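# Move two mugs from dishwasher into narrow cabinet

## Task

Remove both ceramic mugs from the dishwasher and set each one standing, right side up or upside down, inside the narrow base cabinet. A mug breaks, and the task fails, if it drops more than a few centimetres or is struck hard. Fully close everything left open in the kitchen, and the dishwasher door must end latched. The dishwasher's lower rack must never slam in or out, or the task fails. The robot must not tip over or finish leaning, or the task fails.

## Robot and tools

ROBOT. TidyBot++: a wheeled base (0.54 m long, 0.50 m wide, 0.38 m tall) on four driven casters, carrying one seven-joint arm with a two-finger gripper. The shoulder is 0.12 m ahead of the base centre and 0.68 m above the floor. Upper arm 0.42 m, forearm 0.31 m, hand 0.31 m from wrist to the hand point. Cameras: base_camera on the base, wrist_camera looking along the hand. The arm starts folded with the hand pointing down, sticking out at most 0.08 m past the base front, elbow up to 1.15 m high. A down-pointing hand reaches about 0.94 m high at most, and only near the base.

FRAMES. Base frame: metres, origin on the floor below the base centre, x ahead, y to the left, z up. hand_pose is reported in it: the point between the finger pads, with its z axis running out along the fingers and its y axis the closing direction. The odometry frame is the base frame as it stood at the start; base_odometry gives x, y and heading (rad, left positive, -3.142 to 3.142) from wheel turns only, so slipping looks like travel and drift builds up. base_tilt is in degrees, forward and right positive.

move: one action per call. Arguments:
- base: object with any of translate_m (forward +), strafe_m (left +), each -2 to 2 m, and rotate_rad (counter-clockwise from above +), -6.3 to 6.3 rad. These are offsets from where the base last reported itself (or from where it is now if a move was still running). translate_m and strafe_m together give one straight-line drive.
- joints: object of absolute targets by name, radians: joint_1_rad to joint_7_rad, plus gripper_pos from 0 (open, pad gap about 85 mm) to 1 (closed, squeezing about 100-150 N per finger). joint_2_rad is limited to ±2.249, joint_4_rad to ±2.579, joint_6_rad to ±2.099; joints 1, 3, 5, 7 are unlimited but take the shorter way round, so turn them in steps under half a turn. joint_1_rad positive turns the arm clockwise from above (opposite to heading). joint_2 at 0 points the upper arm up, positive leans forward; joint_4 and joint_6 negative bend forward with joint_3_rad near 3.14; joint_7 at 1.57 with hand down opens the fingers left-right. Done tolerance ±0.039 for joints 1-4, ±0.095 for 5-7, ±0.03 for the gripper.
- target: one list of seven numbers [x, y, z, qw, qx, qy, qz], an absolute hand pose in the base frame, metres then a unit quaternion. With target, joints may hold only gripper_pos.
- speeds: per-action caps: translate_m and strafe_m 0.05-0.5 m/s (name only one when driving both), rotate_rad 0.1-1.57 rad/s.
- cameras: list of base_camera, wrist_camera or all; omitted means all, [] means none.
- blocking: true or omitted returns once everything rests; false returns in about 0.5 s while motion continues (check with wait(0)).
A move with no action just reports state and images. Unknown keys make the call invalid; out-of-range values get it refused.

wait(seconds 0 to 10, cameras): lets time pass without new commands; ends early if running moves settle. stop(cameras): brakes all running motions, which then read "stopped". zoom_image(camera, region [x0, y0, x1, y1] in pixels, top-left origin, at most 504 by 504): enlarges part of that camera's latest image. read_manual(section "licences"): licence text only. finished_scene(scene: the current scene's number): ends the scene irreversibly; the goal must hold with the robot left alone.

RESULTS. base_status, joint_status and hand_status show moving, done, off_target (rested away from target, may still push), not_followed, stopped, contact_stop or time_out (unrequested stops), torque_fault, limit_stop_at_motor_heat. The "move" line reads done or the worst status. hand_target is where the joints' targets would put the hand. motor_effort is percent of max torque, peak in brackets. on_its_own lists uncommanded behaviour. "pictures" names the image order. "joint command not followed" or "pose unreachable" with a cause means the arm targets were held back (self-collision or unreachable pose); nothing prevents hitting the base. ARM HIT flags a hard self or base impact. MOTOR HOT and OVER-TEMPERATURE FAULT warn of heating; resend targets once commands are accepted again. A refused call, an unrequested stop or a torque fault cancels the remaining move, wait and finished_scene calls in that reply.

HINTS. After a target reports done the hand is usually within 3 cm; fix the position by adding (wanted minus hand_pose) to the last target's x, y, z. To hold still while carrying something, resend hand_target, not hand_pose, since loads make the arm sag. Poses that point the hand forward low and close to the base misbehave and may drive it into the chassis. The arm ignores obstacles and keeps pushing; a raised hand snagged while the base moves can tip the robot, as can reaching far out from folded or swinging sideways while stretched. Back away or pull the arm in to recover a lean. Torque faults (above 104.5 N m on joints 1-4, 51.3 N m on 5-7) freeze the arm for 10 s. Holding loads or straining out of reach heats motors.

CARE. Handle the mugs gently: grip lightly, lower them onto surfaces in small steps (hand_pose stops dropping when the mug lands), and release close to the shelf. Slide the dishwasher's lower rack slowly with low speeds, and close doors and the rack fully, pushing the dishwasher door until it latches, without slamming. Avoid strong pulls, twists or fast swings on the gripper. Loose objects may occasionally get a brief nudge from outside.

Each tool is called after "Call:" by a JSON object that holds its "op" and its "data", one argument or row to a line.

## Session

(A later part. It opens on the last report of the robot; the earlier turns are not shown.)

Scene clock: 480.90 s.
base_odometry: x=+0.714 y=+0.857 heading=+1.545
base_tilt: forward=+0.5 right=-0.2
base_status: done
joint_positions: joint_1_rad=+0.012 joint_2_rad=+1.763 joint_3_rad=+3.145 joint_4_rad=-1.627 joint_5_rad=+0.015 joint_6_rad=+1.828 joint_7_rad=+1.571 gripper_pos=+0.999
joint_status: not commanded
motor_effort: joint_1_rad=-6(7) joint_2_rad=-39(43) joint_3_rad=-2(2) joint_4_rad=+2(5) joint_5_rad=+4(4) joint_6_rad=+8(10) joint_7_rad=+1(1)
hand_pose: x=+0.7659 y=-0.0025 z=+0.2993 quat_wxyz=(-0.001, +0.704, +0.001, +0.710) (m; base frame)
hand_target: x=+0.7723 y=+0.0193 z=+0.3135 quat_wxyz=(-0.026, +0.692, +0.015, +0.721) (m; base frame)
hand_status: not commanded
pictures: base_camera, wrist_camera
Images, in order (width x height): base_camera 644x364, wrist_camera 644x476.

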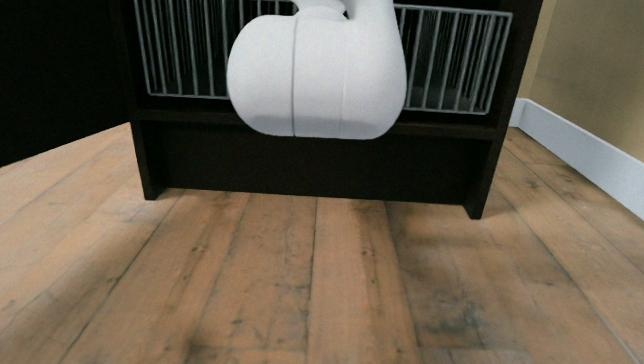

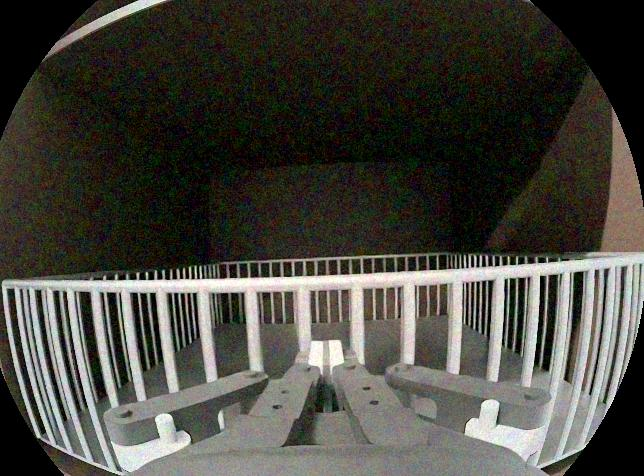

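Call:
{"op": "move", "data": {
  "base": {"translate_m": 0.04},
  "speeds": {"translate_m": 0.08}
}}

Call:
{"op": "move", "data": {
  "base": {"translate_m": 0.03},
  "speeds": {"translate_m": 0.08}
}}

Scene clock: 483.13 s.
move: done
base_odometry: x=+0.715 y=+0.897 heading=+1.544
base_tilt: forward=+0.5 right=-0.1
base_status: done
joint_positions: joint_1_rad=+0.012 joint_2_rad=+1.807 joint_3_rad=+3.145 joint_4_rad=-1.695 joint_5_rad=+0.015 joint_6_rad=+1.892 joint_7_rad=+1.571 gripper_pos=+0.999
joint_status: not commanded
motor_effort: joint_1_rad=-5(6) joint_2_rad=-49(51) joint_3_rad=-1(2) joint_4_rad=+13(17) joint_5_rad=+3(3) joint_6_rad=-2(8) joint_7_rad=+1(1)
hand_pose: x=+0.7283 y=-0.0023 z=+0.2770 quat_wxyz=(-0.002, +0.721, +0.001, +0.693) (m; base frame)
hand_target: x=+0.7723 y=+0.0193 z=+0.3135 quat_wxyz=(-0.026, +0.692, +0.015, +0.721) (m; base frame)
hand_status: not commanded
pictures: base_camera, wrist_camera
Images, in order (width x height): base_camera 644x364, wrist_camera 644x476.

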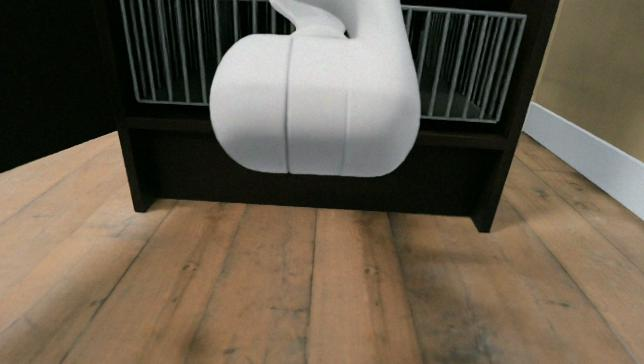

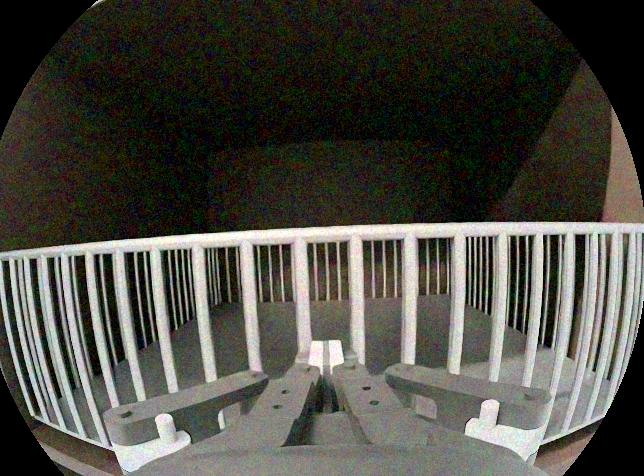

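Scene clock: 484.03 s.
move: done
base_odometry: x=+0.716 y=+0.926 heading=+1.544
base_tilt: forward=+0.5 right=-0.2
base_status: done
joint_positions: joint_1_rad=+0.012 joint_2_rad=+1.851 joint_3_rad=+3.145 joint_4_rad=-1.730 joint_5_rad=+0.015 joint_6_rad=+1.912 joint_7_rad=+1.571 gripper_pos=+0.999
joint_status: not commanded
motor_effort: joint_1_rad=-5(5) joint_2_rad=-55(57) joint_3_rad=-2(2) joint_4_rad=+20(22) joint_5_rad=+3(3) joint_6_rad=-2(10) joint_7_rad=+0(1)
hand_pose: x=+0.6993 y=-0.0019 z=+0.2504 quat_wxyz=(-0.002, +0.741, +0.000, +0.672) (m; base frame)
hand_target: x=+0.7723 y=+0.0193 z=+0.3135 quat_wxyz=(-0.026, +0.692, +0.015, +0.721) (m; base frame)
hand_status: not commanded
pictures: base_camera, wrist_camera
Images, in order (width x height): base_camera 644x364, wrist_camera 644x476.

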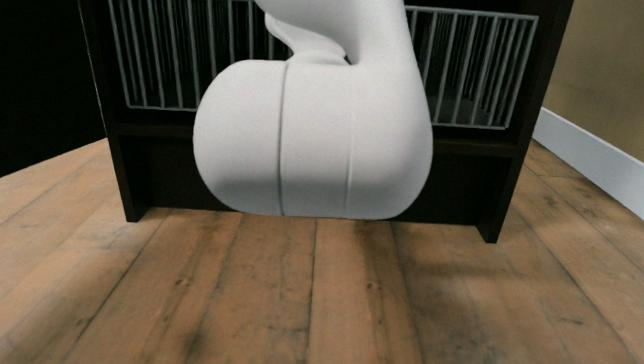

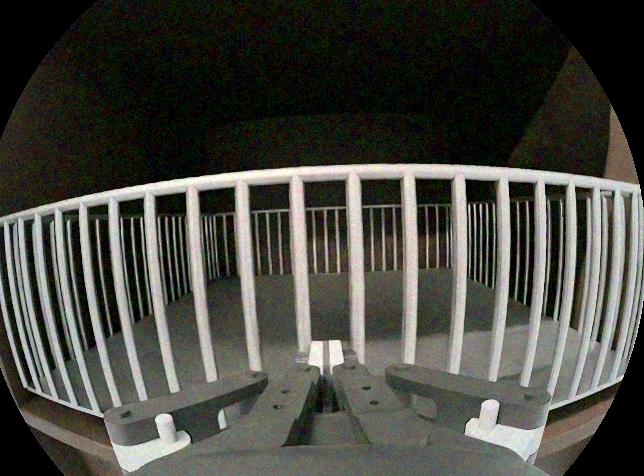

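Call:
{"op": "move", "data": {
  "base": {"translate_m": -0.1},
  "speeds": {"translate_m": 0.15}
}}

Call:
{"op": "move", "data": {
  "base": {"translate_m": -0.35},
  "speeds": {"translate_m": 0.3}
}}

Scene clock: 489.63 s.
move: done
base_odometry: x=+0.713 y=+0.826 heading=+1.544
base_tilt: forward=+0.5 right=-0.2
base_status: done
joint_positions: joint_1_rad=+0.008 joint_2_rad=+1.752 joint_3_rad=+3.145 joint_4_rad=-1.622 joint_5_rad=+0.015 joint_6_rad=+1.837 joint_7_rad=+1.571 gripper_pos=+0.999
joint_status: not commanded
motor_effort: joint_1_rad=-1(5) joint_2_rad=-38(53) joint_3_rad=+0(2) joint_4_rad=+1(18) joint_5_rad=+0(3) joint_6_rad=+7(12) joint_7_rad=+0(1)
hand_pose: x=+0.7719 y=-0.0003 z=+0.3109 quat_wxyz=(-0.002, +0.695, +0.003, +0.719) (m; base frame)
hand_target: x=+0.7723 y=+0.0193 z=+0.3135 quat_wxyz=(-0.026, +0.692, +0.015, +0.721) (m; base frame)
hand_status: not commanded
pictures: base_camera, wrist_camera
Images, in order (width x height): base_camera 644x364, wrist_camera 644x476.

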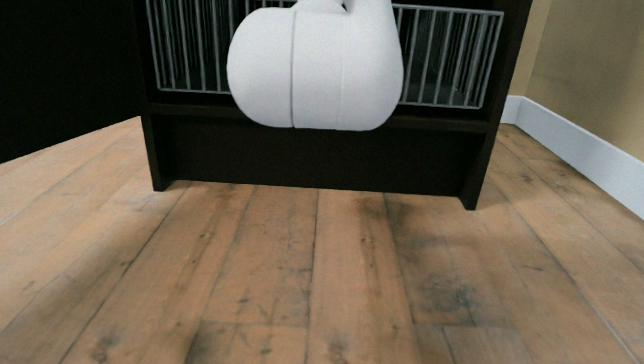

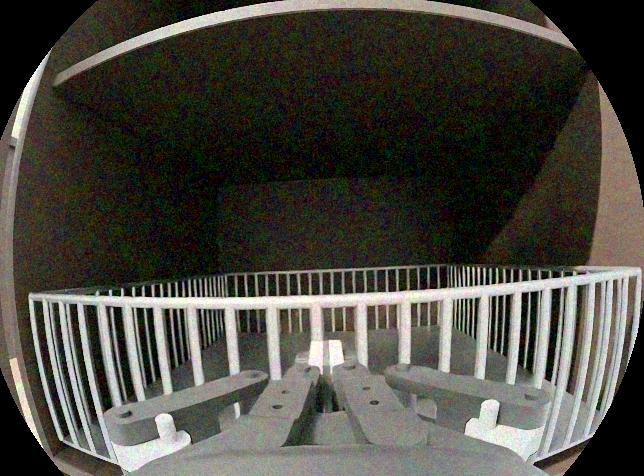

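Scene clock: 491.77 s.
move: done
base_odometry: x=+0.704 y=+0.476 heading=+1.544
base_tilt: forward=+0.5 right=-0.2
base_status: done
joint_positions: joint_1_rad=+0.008 joint_2_rad=+1.752 joint_3_rad=+3.145 joint_4_rad=-1.621 joint_5_rad=+0.015 joint_6_rad=+1.837 joint_7_rad=+1.571 gripper_pos=+0.999
joint_status: not commanded
motor_effort: joint_1_rad=-1(2) joint_2_rad=-38(40) joint_3_rad=+0(1) joint_4_rad=+1(2) joint_5_rad=+0(1) joint_6_rad=+8(8) joint_7_rad=+0(1)
hand_pose: x=+0.7719 y=-0.0003 z=+0.3110 quat_wxyz=(-0.002, +0.695, +0.003, +0.719) (m; base frame)
hand_target: x=+0.7723 y=+0.0193 z=+0.3135 quat_wxyz=(-0.026, +0.692, +0.015, +0.721) (m; base frame)
hand_status: not commanded
pictures: base_camera, wrist_camera
Images, in order (width x height): base_camera 644x364, wrist_camera 644x476.

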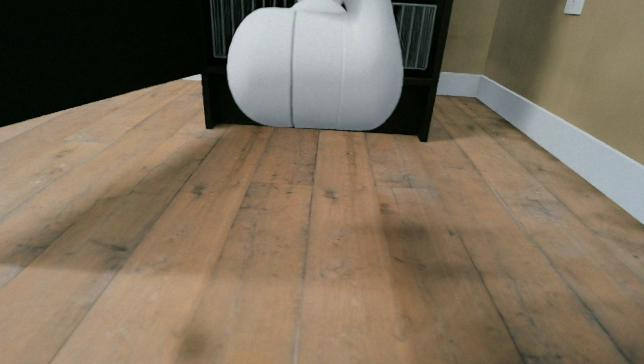

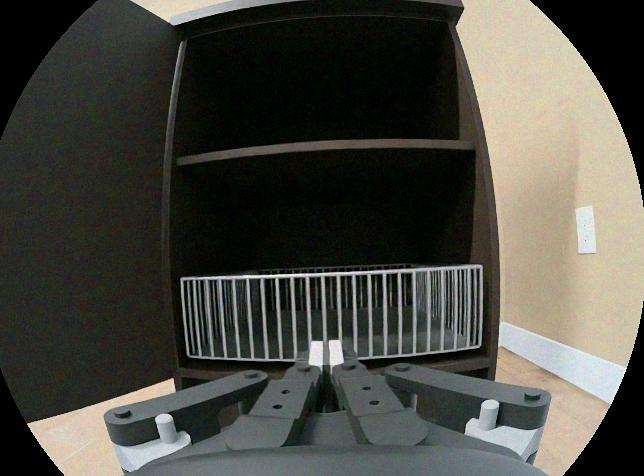

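Call:
{"op": "move", "data": {
  "base": {"translate_m": -0.3},
  "joints": {"joint_2_rad": 1.249, "joint_4_rad": -1.983, "joint_6_rad": 1.661},
  "cameras": ["wrist_camera"]
}}

Call:
{"op": "move", "data": {
  "base": {"strafe_m": 0.7}
}}

Scene clock: 499.00 s.
move: done
base_odometry: x=+0.697 y=+0.176 heading=+1.544
base_tilt: forward=+0.5 right=-0.2
base_status: done
joint_positions: joint_1_rad=+0.008 joint_2_rad=+1.269 joint_3_rad=+3.145 joint_4_rad=-1.971 joint_5_rad=+0.015 joint_6_rad=+1.711 joint_7_rad=+1.571 gripper_pos=+0.999
joint_status: all done
motor_effort: joint_1_rad=-1(2) joint_2_rad=-39(41) joint_3_rad=+0(1) joint_4_rad=+3(5) joint_5_rad=+0(1) joint_6_rad=+8(9) joint_7_rad=+0(1)
hand_pose: x=+0.8007 y=-0.0008 z=+0.5067 quat_wxyz=(-0.001, +0.692, +0.003, +0.722) (m; base frame)
hand_target: x=+0.8005 y=+0.0199 z=+0.5018 quat_wxyz=(-0.023, +0.707, +0.019, +0.707) (m; base frame)
hand_status: not commanded
pictures: wrist_camera
Images, in order (width x height): wrist_camera 644x476.

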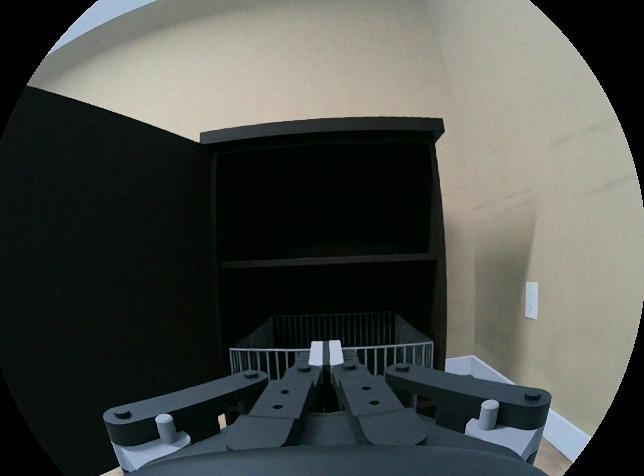

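Scene clock: 501.77 s.
move: done
base_odometry: x=-0.003 y=+0.195 heading=+1.545
base_tilt: forward=+0.5 right=-0.2
base_status: done
joint_positions: joint_1_rad=-0.001 joint_2_rad=+1.269 joint_3_rad=+3.145 joint_4_rad=-1.971 joint_5_rad=+0.015 joint_6_rad=+1.710 joint_7_rad=+1.571 gripper_pos=+0.999
joint_status: not commanded
motor_effort: joint_1_rad=-1(5) joint_2_rad=-40(40) joint_3_rad=+0(2) joint_4_rad=+3(4) joint_5_rad=+0(1) joint_6_rad=+8(8) joint_7_rad=+0(1)
hand_pose: x=+0.8008 y=+0.0057 z=+0.5066 quat_wxyz=(-0.005, +0.693, +0.006, +0.721) (m; base frame)
hand_target: x=+0.8005 y=+0.0199 z=+0.5018 quat_wxyz=(-0.023, +0.707, +0.019, +0.707) (m; base frame)
hand_status: not commanded
pictures: base_camera, wrist_camera
Images, in order (width x height): base_camera 644x364, wrist_camera 644x476.

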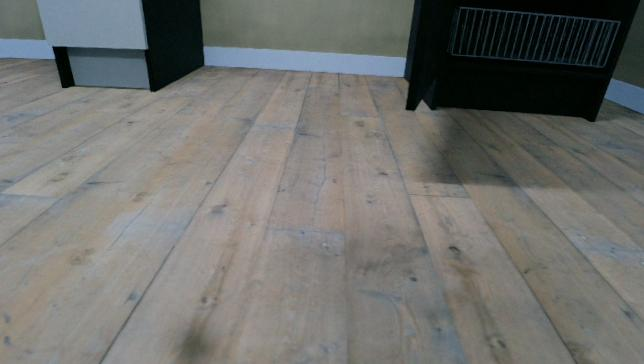

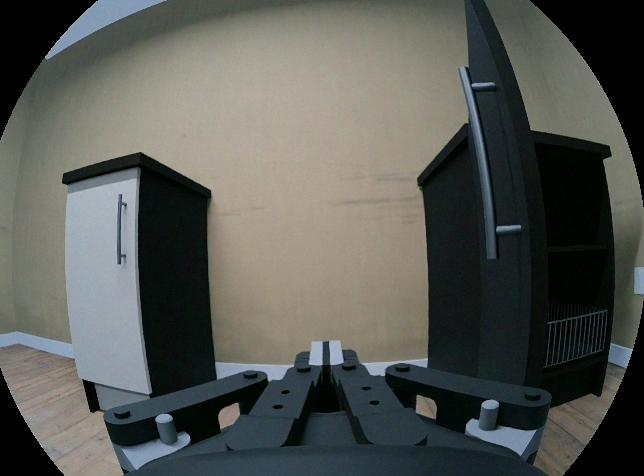

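Call:
{"op": "move", "data": {
  "base": {"translate_m": 0.25},
  "joints": {"joint_2_rad": 1.73, "joint_4_rad": -1.62, "joint_6_rad": 1.79}
}}

Scene clock: 505.33 s.
move: done
base_odometry: x=+0.003 y=+0.445 heading=+1.545
base_tilt: forward=+0.5 right=-0.2
base_status: done
joint_positions: joint_1_rad=-0.001 joint_2_rad=+1.708 joint_3_rad=+3.145 joint_4_rad=-1.630 joint_5_rad=+0.015 joint_6_rad=+1.741 joint_7_rad=+1.571 gripper_pos=+0.999
joint_status: all done
motor_effort: joint_1_rad=-1(2) joint_2_rad=-39(42) joint_3_rad=+0(1) joint_4_rad=+2(5) joint_5_rad=+0(1) joint_6_rad=+8(9) joint_7_rad=+0(1)
hand_pose: x=+0.7853 y=+0.0060 z=+0.3075 quat_wxyz=(-0.006, +0.716, +0.006, +0.698) (m; base frame)
hand_target: x=+0.7801 y=+0.0196 z=+0.3110 quat_wxyz=(-0.025, +0.703, +0.016, +0.711) (m; base frame)
hand_status: not commanded
pictures: base_camera, wrist_camera
Images, in order (width x height): base_camera 644x364, wrist_camera 644x476.

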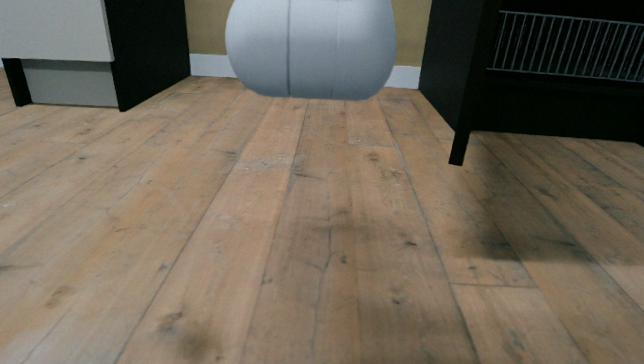

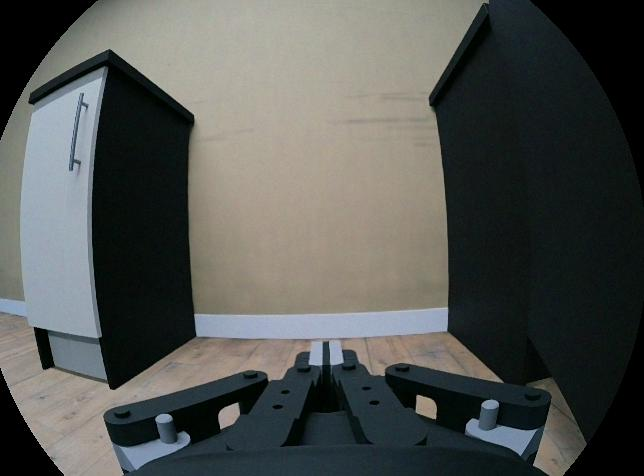

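Call:
{"op": "move", "data": {
  "base": {"strafe_m": -0.45},
  "speeds": {"strafe_m": 0.2}
}}

Scene clock: 510.73 s.
move: done
base_odometry: x=+0.453 y=+0.433 heading=+1.545
base_tilt: forward=+0.6 right=-0.2
base_status: done
joint_positions: joint_1_rad=+0.002 joint_2_rad=+1.729 joint_3_rad=+3.142 joint_4_rad=-1.618 joint_5_rad=+0.021 joint_6_rad=+1.778 joint_7_rad=+1.571 gripper_pos=+0.999
joint_status: not commanded
motor_effort: joint_1_rad=-1(5) joint_2_rad=-39(46) joint_3_rad=+0(4) joint_4_rad=+2(10) joint_5_rad=+0(4) joint_6_rad=+7(9) joint_7_rad=+0(2)
hand_pose: x=+0.7813 y=+0.0060 z=+0.3079 quat_wxyz=(-0.008, +0.707, +0.005, +0.707) (m; base frame)
hand_target: x=+0.7801 y=+0.0196 z=+0.3110 quat_wxyz=(-0.025, +0.703, +0.016, +0.711) (m; base frame)
hand_status: not commanded
pictures: base_camera, wrist_camera
Images, in order (width x height): base_camera 644x364, wrist_camera 644x476.

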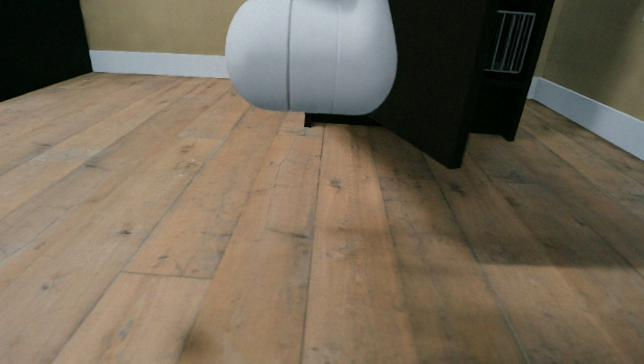

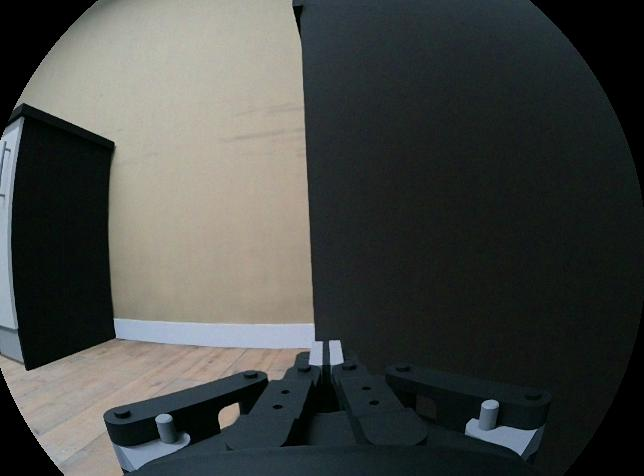

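Call:
{"op": "move", "data": {
  "base": {"strafe_m": -0.22, "translate_m": 0.06},
  "speeds": {"strafe_m": 0.2},
  "cameras": ["wrist_camera"]
}}

Call:
{"op": "move", "data": {
  "base": {"strafe_m": -0.08, "translate_m": 0.16},
  "speeds": {"translate_m": 0.15}
}}

Scene clock: 514.73 s.
move: done
base_odometry: x=+0.675 y=+0.488 heading=+1.545
base_tilt: forward=+0.5 right=-0.2
base_status: done
joint_positions: joint_1_rad=+0.002 joint_2_rad=+1.729 joint_3_rad=+3.142 joint_4_rad=-1.618 joint_5_rad=+0.021 joint_6_rad=+1.778 joint_7_rad=+1.571 gripper_pos=+0.999
joint_status: not commanded
motor_effort: joint_1_rad=-1(3) joint_2_rad=-39(39) joint_3_rad=+0(1) joint_4_rad=+1(3) joint_5_rad=+0(1) joint_6_rad=+8(8) joint_7_rad=+0(1)
hand_pose: x=+0.7813 y=+0.0060 z=+0.3079 quat_wxyz=(-0.008, +0.707, +0.005, +0.707) (m; base frame)
hand_target: x=+0.7801 y=+0.0196 z=+0.3110 quat_wxyz=(-0.025, +0.703, +0.016, +0.711) (m; base frame)
hand_status: not commanded
pictures: wrist_camera
Images, in order (width x height): wrist_camera 644x476.

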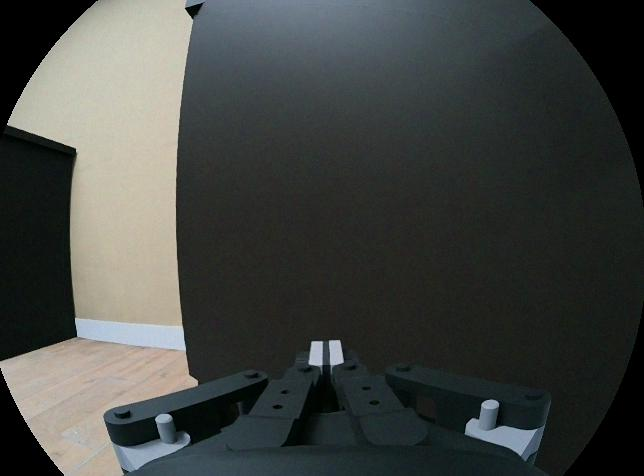

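Scene clock: 516.57 s.
move: done
base_odometry: x=+0.759 y=+0.646 heading=+1.545
base_tilt: forward=+0.6 right=-0.2
base_status: done
joint_positions: joint_1_rad=-0.004 joint_2_rad=+1.731 joint_3_rad=+3.142 joint_4_rad=-1.622 joint_5_rad=+0.025 joint_6_rad=+1.778 joint_7_rad=+1.571 gripper_pos=+0.999
joint_status: not commanded
motor_effort: joint_1_rad=-1(6) joint_2_rad=-38(45) joint_3_rad=+0(3) joint_4_rad=+1(7) joint_5_rad=+1(4) joint_6_rad=+8(8) joint_7_rad=-1(1)
hand_pose: x=+0.7795 y=+0.0114 z=+0.3061 quat_wxyz=(-0.012, +0.709, +0.009, +0.706) (m; base frame)
hand_target: x=+0.7801 y=+0.0196 z=+0.3110 quat_wxyz=(-0.025, +0.703, +0.016, +0.711) (m; base frame)
hand_status: not commanded
pictures: base_camera, wrist_camera
Images, in order (width x height): base_camera 644x364, wrist_camera 644x476.

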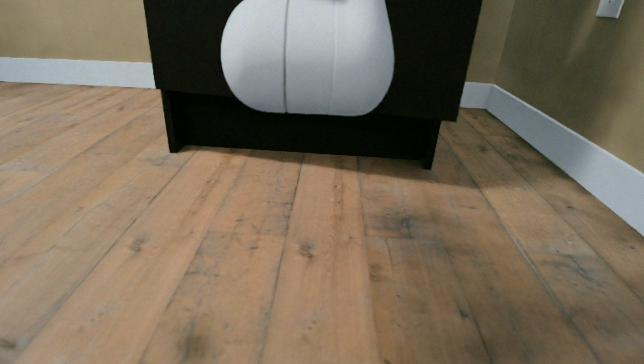

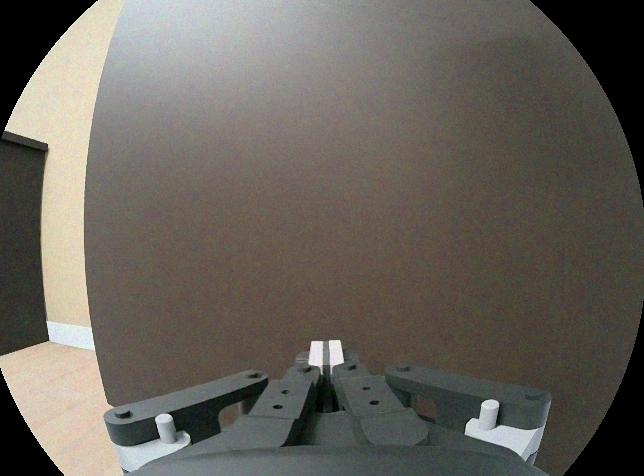

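Call:
{"op": "move", "data": {
  "base": {"translate_m": 0.12},
  "speeds": {"translate_m": 0.12},
  "cameras": ["base_camera"]
}}

Call:
{"op": "move", "data": {
  "base": {"translate_m": 0.05},
  "speeds": {"translate_m": 0.08}
}}

Scene clock: 519.80 s.
move: done
base_odometry: x=+0.763 y=+0.766 heading=+1.544
base_tilt: forward=+0.5 right=-0.1
base_status: done
joint_positions: joint_1_rad=-0.004 joint_2_rad=+1.731 joint_3_rad=+3.142 joint_4_rad=-1.622 joint_5_rad=+0.025 joint_6_rad=+1.778 joint_7_rad=+1.571 gripper_pos=+0.999
joint_status: not commanded
motor_effort: joint_1_rad=-1(2) joint_2_rad=-38(40) joint_3_rad=+0(0) joint_4_rad=+1(3) joint_5_rad=+0(1) joint_6_rad=+8(8) joint_7_rad=+0(1)
hand_pose: x=+0.7796 y=+0.0114 z=+0.3062 quat_wxyz=(-0.012, +0.708, +0.009, +0.706) (m; base frame)
hand_target: x=+0.7801 y=+0.0196 z=+0.3110 quat_wxyz=(-0.025, +0.703, +0.016, +0.711) (m; base frame)
hand_status: not commanded
pictures: base_camera
Images, in order (width x height): base_camera 644x364.

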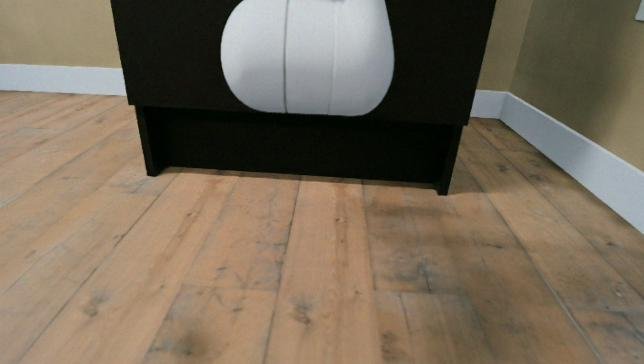

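Scene clock: 520.97 s.
move: done
base_odometry: x=+0.764 y=+0.816 heading=+1.544
base_tilt: forward=+0.5 right=-0.2
base_status: done
joint_positions: joint_1_rad=-0.004 joint_2_rad=+1.741 joint_3_rad=+3.142 joint_4_rad=-1.638 joint_5_rad=+0.025 joint_6_rad=+1.782 joint_7_rad=+1.571 gripper_pos=+0.999
joint_status: not commanded
motor_effort: joint_1_rad=-1(3) joint_2_rad=-42(47) joint_3_rad=+0(1) joint_4_rad=+4(11) joint_5_rad=+0(1) joint_6_rad=+8(9) joint_7_rad=+0(1)
hand_pose: x=+0.7706 y=+0.0114 z=+0.2967 quat_wxyz=(-0.012, +0.716, +0.008, +0.698) (m; base frame)
hand_target: x=+0.7801 y=+0.0196 z=+0.3110 quat_wxyz=(-0.025, +0.703, +0.016, +0.711) (m; base frame)
hand_status: not commanded
pictures: base_camera, wrist_camera
Images, in order (width x height): base_camera 644x364, wrist_camera 644x476.

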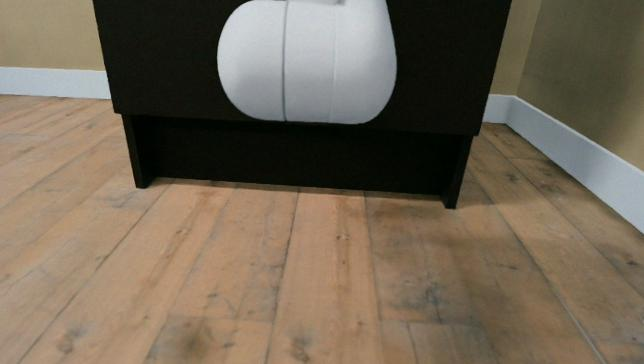

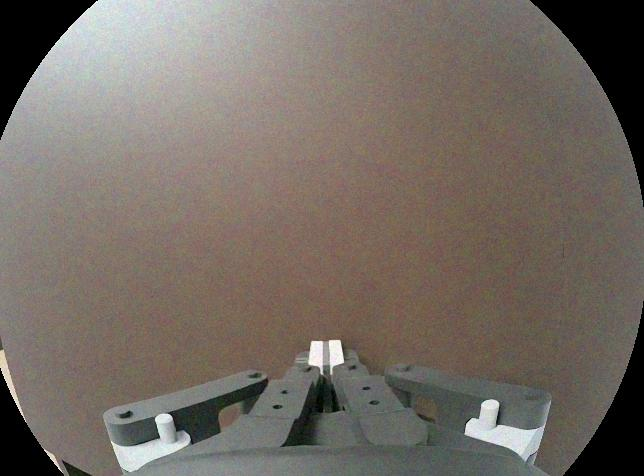

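Contact, deflected 1 cm. Press 3 more cm.

Call:
{"op": "move", "data": {
  "base": {"translate_m": 0.03},
  "speeds": {"translate_m": 0.08},
  "cameras": []
}}

Call:
{"op": "move", "data": {
  "base": {"translate_m": -0.1},
  "speeds": {"translate_m": 0.15}
}}

Call:
{"op": "move", "data": {
  "base": {"translate_m": -0.4}
}}

Scene clock: 523.97 s.
move: done
base_odometry: x=+0.765 y=+0.846 heading=+1.544
base_tilt: forward=+0.5 right=-0.2
base_status: done
joint_positions: joint_1_rad=-0.004 joint_2_rad=+1.786 joint_3_rad=+3.142 joint_4_rad=-1.674 joint_5_rad=+0.025 joint_6_rad=+1.785 joint_7_rad=+1.571 gripper_pos=+0.999
joint_status: not commanded
motor_effort: joint_1_rad=+0(1) joint_2_rad=-49(51) joint_3_rad=+0(1) joint_4_rad=+10(13) joint_5_rad=-1(1) joint_6_rad=+8(9) joint_7_rad=+0(1)
hand_pose: x=+0.7410 y=+0.0114 z=+0.2610 quat_wxyz=(-0.012, +0.743, +0.008, +0.669) (m; base frame)
hand_target: x=+0.7801 y=+0.0196 z=+0.3110 quat_wxyz=(-0.025, +0.703, +0.016, +0.711) (m; base frame)
hand_status: not commanded
pictures: none
No camera images: "cameras" was empty.

Scene clock: 525.27 s.
move: done
base_odometry: x=+0.762 y=+0.746 heading=+1.544
base_tilt: forward=+0.5 right=-0.2
base_status: done
joint_positions: joint_1_rad=-0.004 joint_2_rad=+1.728 joint_3_rad=+3.142 joint_4_rad=-1.620 joint_5_rad=+0.025 joint_6_rad=+1.785 joint_7_rad=+1.571 gripper_pos=+0.999
joint_status: not commanded
motor_effort: joint_1_rad=-1(2) joint_2_rad=-38(47) joint_3_rad=+0(1) joint_4_rad=+2(9) joint_5_rad=+0(1) joint_6_rad=+8(10) joint_7_rad=-1(1)
hand_pose: x=+0.7813 y=+0.0116 z=+0.3106 quat_wxyz=(-0.012, +0.704, +0.009, +0.710) (m; base frame)
hand_target: x=+0.7801 y=+0.0196 z=+0.3110 quat_wxyz=(-0.025, +0.703, +0.016, +0.711) (m; base frame)
hand_status: not commanded
pictures: base_camera, wrist_camera
Images, in order (width x height): base_camera 644x364, wrist_camera 644x476.

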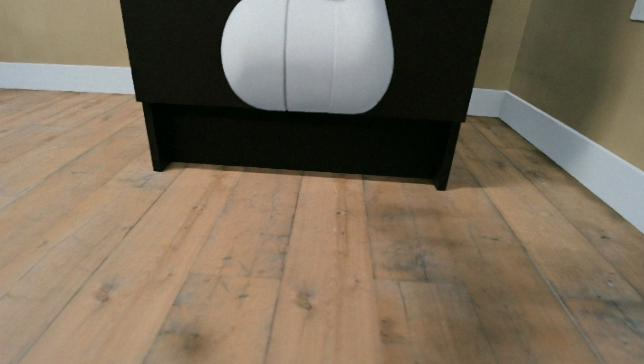

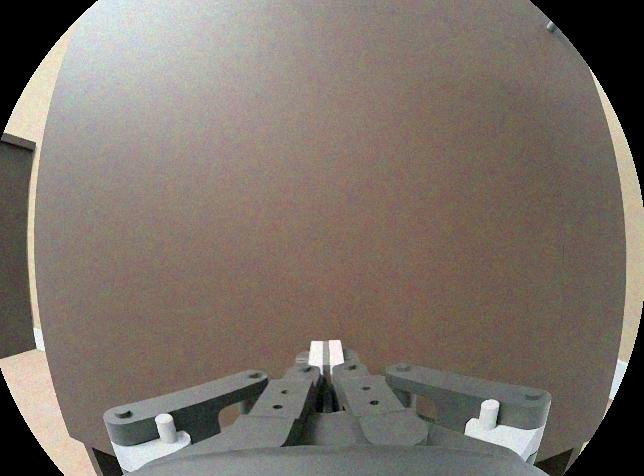

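Scene clock: 527.40 s.
move: done
base_odometry: x=+0.752 y=+0.346 heading=+1.544
base_tilt: forward=+0.5 right=-0.2
base_status: done
joint_positions: joint_1_rad=-0.004 joint_2_rad=+1.728 joint_3_rad=+3.142 joint_4_rad=-1.621 joint_5_rad=+0.025 joint_6_rad=+1.785 joint_7_rad=+1.571 gripper_pos=+0.999
joint_status: not commanded
motor_effort: joint_1_rad=-1(2) joint_2_rad=-39(41) joint_3_rad=+0(1) joint_4_rad=+1(3) joint_5_rad=+0(1) joint_6_rad=+7(8) joint_7_rad=+0(1)
hand_pose: x=+0.7810 y=+0.0116 z=+0.3102 quat_wxyz=(-0.012, +0.705, +0.009, +0.709) (m; base frame)
hand_target: x=+0.7801 y=+0.0196 z=+0.3110 quat_wxyz=(-0.025, +0.703, +0.016, +0.711) (m; base frame)
hand_status: not commanded
pictures: base_camera, wrist_camera
Images, in order (width x height): base_camera 644x364, wrist_camera 644x476.

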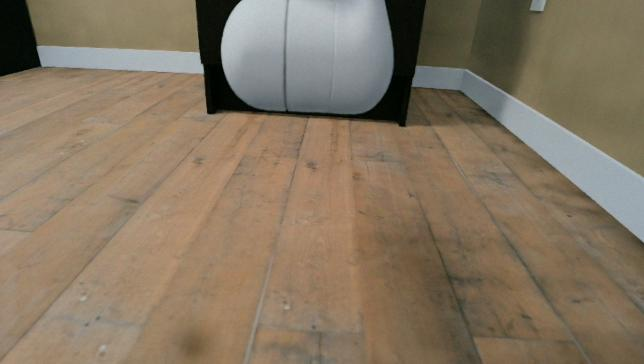

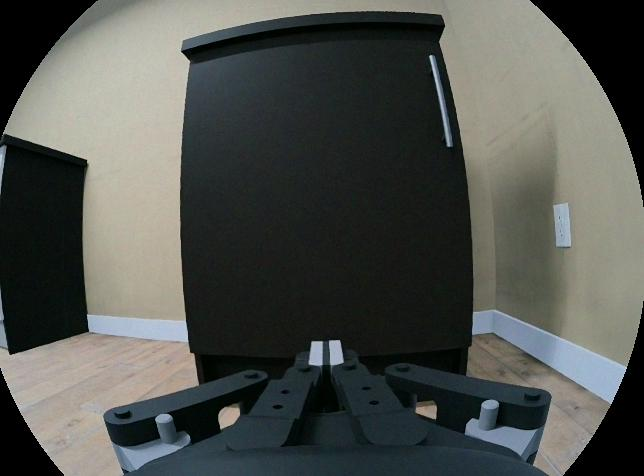

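Call:
{"op": "move", "data": {
  "base": {"rotate_rad": 1.632},
  "cameras": []
}}

Call:
{"op": "move", "data": {
  "base": {"translate_m": 1.0, "strafe_m": -0.33},
  "joints": {"joint_1_rad": 0, "joint_2_rad": 1.571, "joint_4_rad": -1.407, "joint_6_rad": 1.44, "joint_7_rad": 1.571}
}}

Scene clock: 535.77 s.
move: done
base_odometry: x=+0.752 y=+0.346 heading=-3.107
base_tilt: forward=+0.6 right=-0.2
base_status: done
joint_positions: joint_1_rad=-0.007 joint_2_rad=+1.728 joint_3_rad=+3.141 joint_4_rad=-1.619 joint_5_rad=+0.025 joint_6_rad=+1.785 joint_7_rad=+1.571 gripper_pos=+0.999
joint_status: not commanded
motor_effort: joint_1_rad=-1(5) joint_2_rad=-38(39) joint_3_rad=+0(2) joint_4_rad=+1(2) joint_5_rad=+0(2) joint_6_rad=+8(8) joint_7_rad=+0(1)
hand_pose: x=+0.7813 y=+0.0136 z=+0.3105 quat_wxyz=(-0.013, +0.704, +0.009, +0.710) (m; base frame)
hand_target: x=+0.7801 y=+0.0196 z=+0.3110 quat_wxyz=(-0.025, +0.703, +0.016, +0.711) (m; base frame)
hand_status: not commanded
pictures: none
No camera images: "cameras" was empty.

Scene clock: 539.13 s.
move: done
base_odometry: x=-0.259 y=+0.641 heading=-3.107
base_tilt: forward=+0.5 right=-0.2
base_status: done
joint_positions: joint_1_rad=-0.006 joint_2_rad=+1.573 joint_3_rad=+3.141 joint_4_rad=-1.410 joint_5_rad=+0.025 joint_6_rad=+1.487 joint_7_rad=+1.571 gripper_pos=+0.999
joint_status: all done
motor_effort: joint_1_rad=-1(2) joint_2_rad=-45(46) joint_3_rad=+0(1) joint_4_rad=+8(8) joint_5_rad=+0(1) joint_6_rad=+8(9) joint_7_rad=+0(1)
hand_pose: x=+0.8995 y=+0.0143 z=+0.3935 quat_wxyz=(-0.010, +0.680, +0.012, +0.733) (m; base frame)
hand_target: x=+0.9015 y=+0.0198 z=+0.3817 quat_wxyz=(-0.018, +0.695, +0.024, +0.718) (m; base frame)
hand_status: not commanded
pictures: base_camera, wrist_camera
Images, in order (width x height): base_camera 644x364, wrist_camera 644x476.

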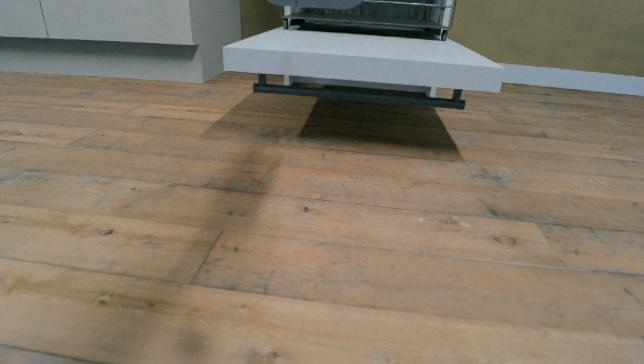

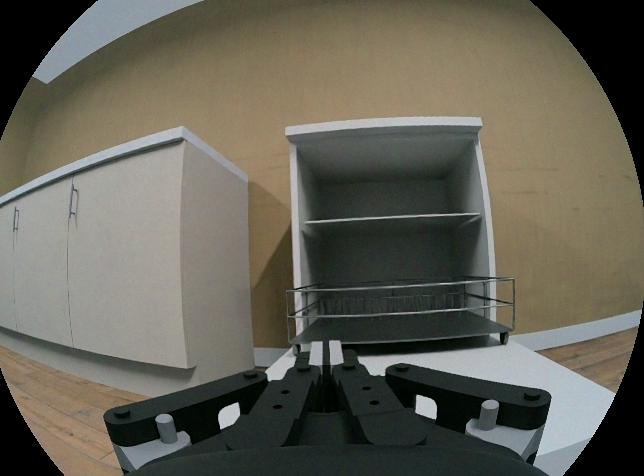

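Call:
{"op": "move", "data": {
  "base": {"translate_m": 0.34, "strafe_m": -0.12},
  "joints": {"joint_1_rad": 0.01, "joint_2_rad": 1.785, "joint_4_rad": -0.90, "joint_6_rad": 1.10},
  "speeds": {"translate_m": 0.15}
}}

Scene clock: 548.07 s.
move: done
base_odometry: x=-0.603 y=+0.749 heading=-3.106
base_tilt: forward=+0.5 right=-0.2
base_status: done
joint_positions: joint_1_rad=+0.000 joint_2_rad=+1.765 joint_3_rad=+3.141 joint_4_rad=-0.903 joint_5_rad=+0.025 joint_6_rad=+1.149 joint_7_rad=+1.571 gripper_pos=+0.999
joint_status: all done
motor_effort: joint_1_rad=-1(2) joint_2_rad=-49(51) joint_3_rad=+0(1) joint_4_rad=+12(13) joint_5_rad=+0(1) joint_6_rad=+7(9) joint_7_rad=+0(1)
hand_pose: x=+0.9858 y=+0.0082 z=+0.3364 quat_wxyz=(-0.004, +0.689, +0.012, +0.725) (m; base frame)
hand_target: x=+0.9797 y=+0.0094 z=+0.3056 quat_wxyz=(-0.006, +0.712, +0.025, +0.702) (m; base frame)
hand_status: not commanded
pictures: base_camera, wrist_camera
Images, in order (width x height): base_camera 644x364, wrist_camera 644x476.

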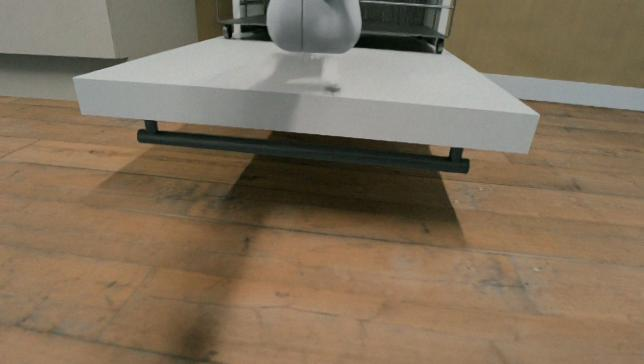

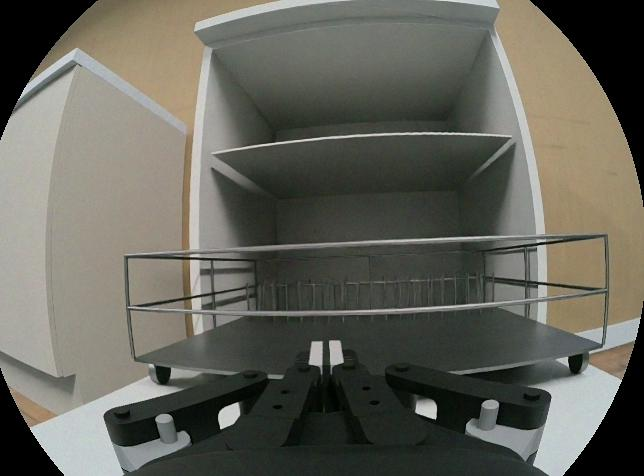

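Call:
{"op": "move", "data": {
  "base": {"translate_m": 0.1, "strafe_m": -0.03},
  "speeds": {"translate_m": 0.1}
}}

Scene clock: 553.30 s.
move: done
base_odometry: x=-0.705 y=+0.776 heading=-3.106
base_tilt: forward=+0.5 right=-0.2
base_status: done
joint_positions: joint_1_rad=+0.002 joint_2_rad=+1.768 joint_3_rad=+3.141 joint_4_rad=-0.901 joint_5_rad=+0.025 joint_6_rad=+1.148 joint_7_rad=+1.571 gripper_pos=+0.999
joint_status: not commanded
motor_effort: joint_1_rad=-1(4) joint_2_rad=-49(51) joint_3_rad=+0(1) joint_4_rad=+12(13) joint_5_rad=+0(1) joint_6_rad=+8(8) joint_7_rad=+0(1)
hand_pose: x=+0.9856 y=+0.0068 z=+0.3350 quat_wxyz=(-0.003, +0.689, +0.011, +0.724) (m; base frame)
hand_target: x=+0.9797 y=+0.0094 z=+0.3056 quat_wxyz=(-0.006, +0.712, +0.025, +0.702) (m; base frame)
hand_status: not commanded
pictures: base_camera, wrist_camera
Images, in order (width x height): base_camera 644x364, wrist_camera 644x476.

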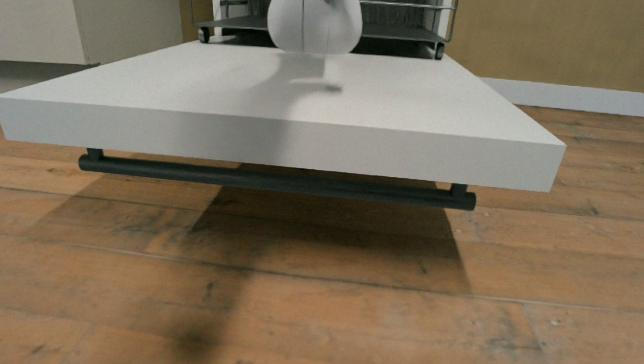

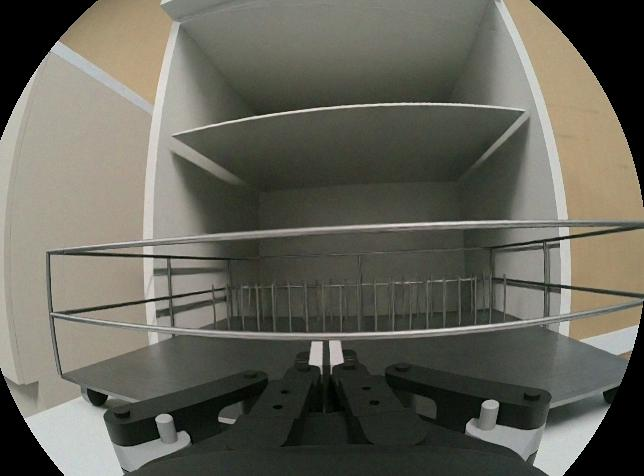

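Call:
{"op": "move", "data": {
  "base": {"translate_m": 0.11},
  "speeds": {"translate_m": 0.08}
}}

Scene clock: 558.20 s.
move: done
base_odometry: x=-0.815 y=+0.772 heading=-3.107
base_tilt: forward=+0.5 right=-0.2
base_status: done
joint_positions: joint_1_rad=+0.002 joint_2_rad=+1.777 joint_3_rad=+3.141 joint_4_rad=-0.901 joint_5_rad=+0.025 joint_6_rad=+1.138 joint_7_rad=+1.571 gripper_pos=+0.999
joint_status: not commanded
motor_effort: joint_1_rad=-1(3) joint_2_rad=-49(54) joint_3_rad=+0(1) joint_4_rad=+12(16) joint_5_rad=+0(1) joint_6_rad=+8(10) joint_7_rad=+0(1)
hand_pose: x=+0.9825 y=+0.0067 z=+0.3242 quat_wxyz=(-0.003, +0.696, +0.011, +0.718) (m; base frame)
hand_target: x=+0.9797 y=+0.0094 z=+0.3056 quat_wxyz=(-0.006, +0.712, +0.025, +0.702) (m; base frame)
hand_status: not commanded
pictures: base_camera, wrist_camera
Images, in order (width x height): base_camera 644x364, wrist_camera 644x476.

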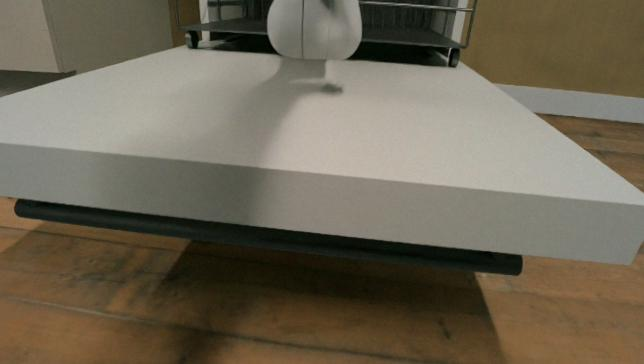

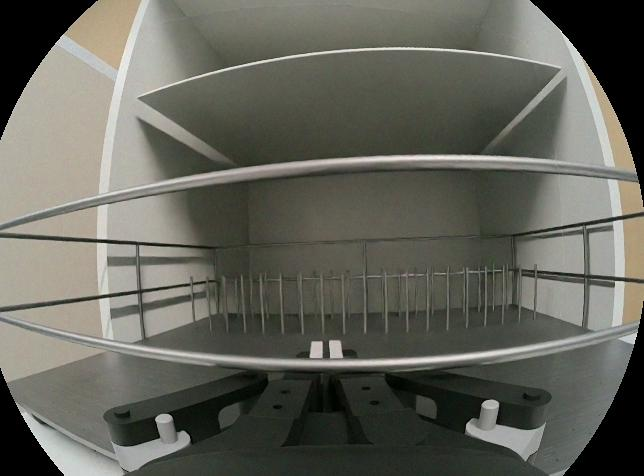

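Call:
{"op": "move", "data": {
  "base": {"translate_m": -0.08},
  "speeds": {"translate_m": 0.08},
  "cameras": []
}}

Call:
{"op": "move", "data": {
  "joints": {"joint_2_rad": 1.765}
}}

Scene clock: 565.07 s.
move: done
base_odometry: x=-0.735 y=+0.775 heading=-3.106
base_tilt: forward=+0.5 right=-0.1
base_status: done
joint_positions: joint_1_rad=+0.002 joint_2_rad=+1.777 joint_3_rad=+3.141 joint_4_rad=-0.900 joint_5_rad=+0.025 joint_6_rad=+1.138 joint_7_rad=+1.571 gripper_pos=+0.999
joint_status: not commanded
motor_effort: joint_1_rad=-1(3) joint_2_rad=-49(50) joint_3_rad=+0(1) joint_4_rad=+13(13) joint_5_rad=+0(1) joint_6_rad=+8(8) joint_7_rad=+0(1)
hand_pose: x=+0.9826 y=+0.0065 z=+0.3243 quat_wxyz=(-0.003, +0.696, +0.011, +0.718) (m; base frame)
hand_target: x=+0.9797 y=+0.0094 z=+0.3056 quat_wxyz=(-0.006, +0.712, +0.025, +0.702) (m; base frame)
hand_status: not commanded
pictures: none
No camera images: "cameras" was empty.

Scene clock: 565.63 s.
move: done
base_odometry: x=-0.735 y=+0.775 heading=-3.106
base_tilt: forward=+0.5 right=-0.2
base_status: not commanded
joint_positions: joint_1_rad=+0.002 joint_2_rad=+1.775 joint_3_rad=+3.141 joint_4_rad=-0.900 joint_5_rad=+0.025 joint_6_rad=+1.138 joint_7_rad=+1.571 gripper_pos=+0.999
joint_status: all done
motor_effort: joint_1_rad=-1(2) joint_2_rad=-49(51) joint_3_rad=+0(0) joint_4_rad=+12(13) joint_5_rad=+0(1) joint_6_rad=+8(8) joint_7_rad=+1(1)
hand_pose: x=+0.9836 y=+0.0065 z=+0.3265 quat_wxyz=(-0.003, +0.695, +0.011, +0.719) (m; base frame)
hand_target: x=+0.9870 y=+0.0093 z=+0.3228 quat_wxyz=(-0.006, +0.705, +0.025, +0.709) (m; base frame)
hand_status: not commanded
pictures: base_camera, wrist_camera
Images, in order (width x height): base_camera 644x364, wrist_camera 644x476.

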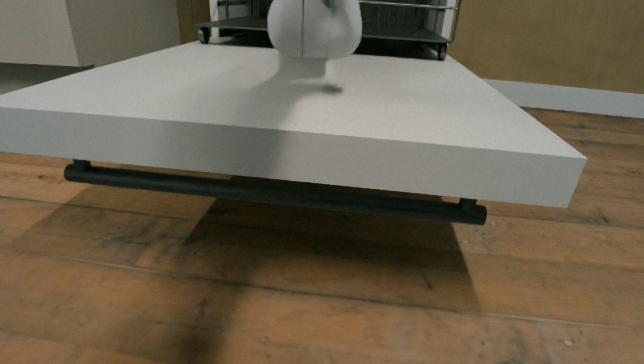

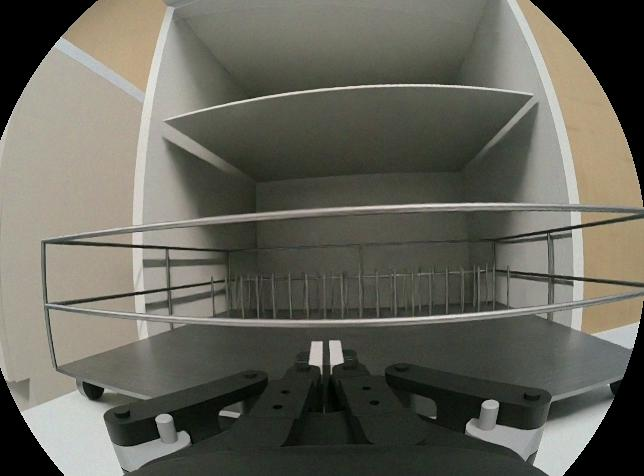

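Call:
{"op": "move", "data": {
  "joints": {"joint_2_rad": 1.738}
}}

Scene clock: 567.97 s.
move: done
base_odometry: x=-0.735 y=+0.775 heading=-3.106
base_tilt: forward=+0.5 right=-0.2
base_status: not commanded
joint_positions: joint_1_rad=+0.002 joint_2_rad=+1.754 joint_3_rad=+3.141 joint_4_rad=-0.899 joint_5_rad=+0.025 joint_6_rad=+1.138 joint_7_rad=+1.571 gripper_pos=+0.999
joint_status: all done
motor_effort: joint_1_rad=-1(1) joint_2_rad=-49(52) joint_3_rad=+0(0) joint_4_rad=+12(14) joint_5_rad=+0(1) joint_6_rad=+8(8) joint_7_rad=+0(0)
hand_pose: x=+0.9909 y=+0.0065 z=+0.3450 quat_wxyz=(-0.003, +0.687, +0.011, +0.727) (m; base frame)
hand_target: x=+0.9964 y=+0.0092 z=+0.3464 quat_wxyz=(-0.005, +0.695, +0.025, +0.718) (m; base frame)
hand_status: not commanded
pictures: base_camera, wrist_camera
Images, in order (width x height): base_camera 644x364, wrist_camera 644x476.

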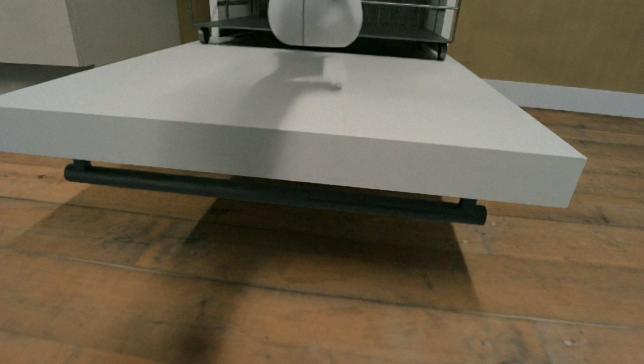

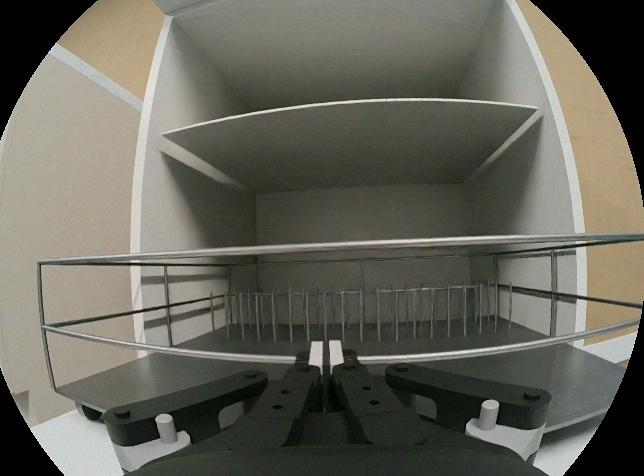

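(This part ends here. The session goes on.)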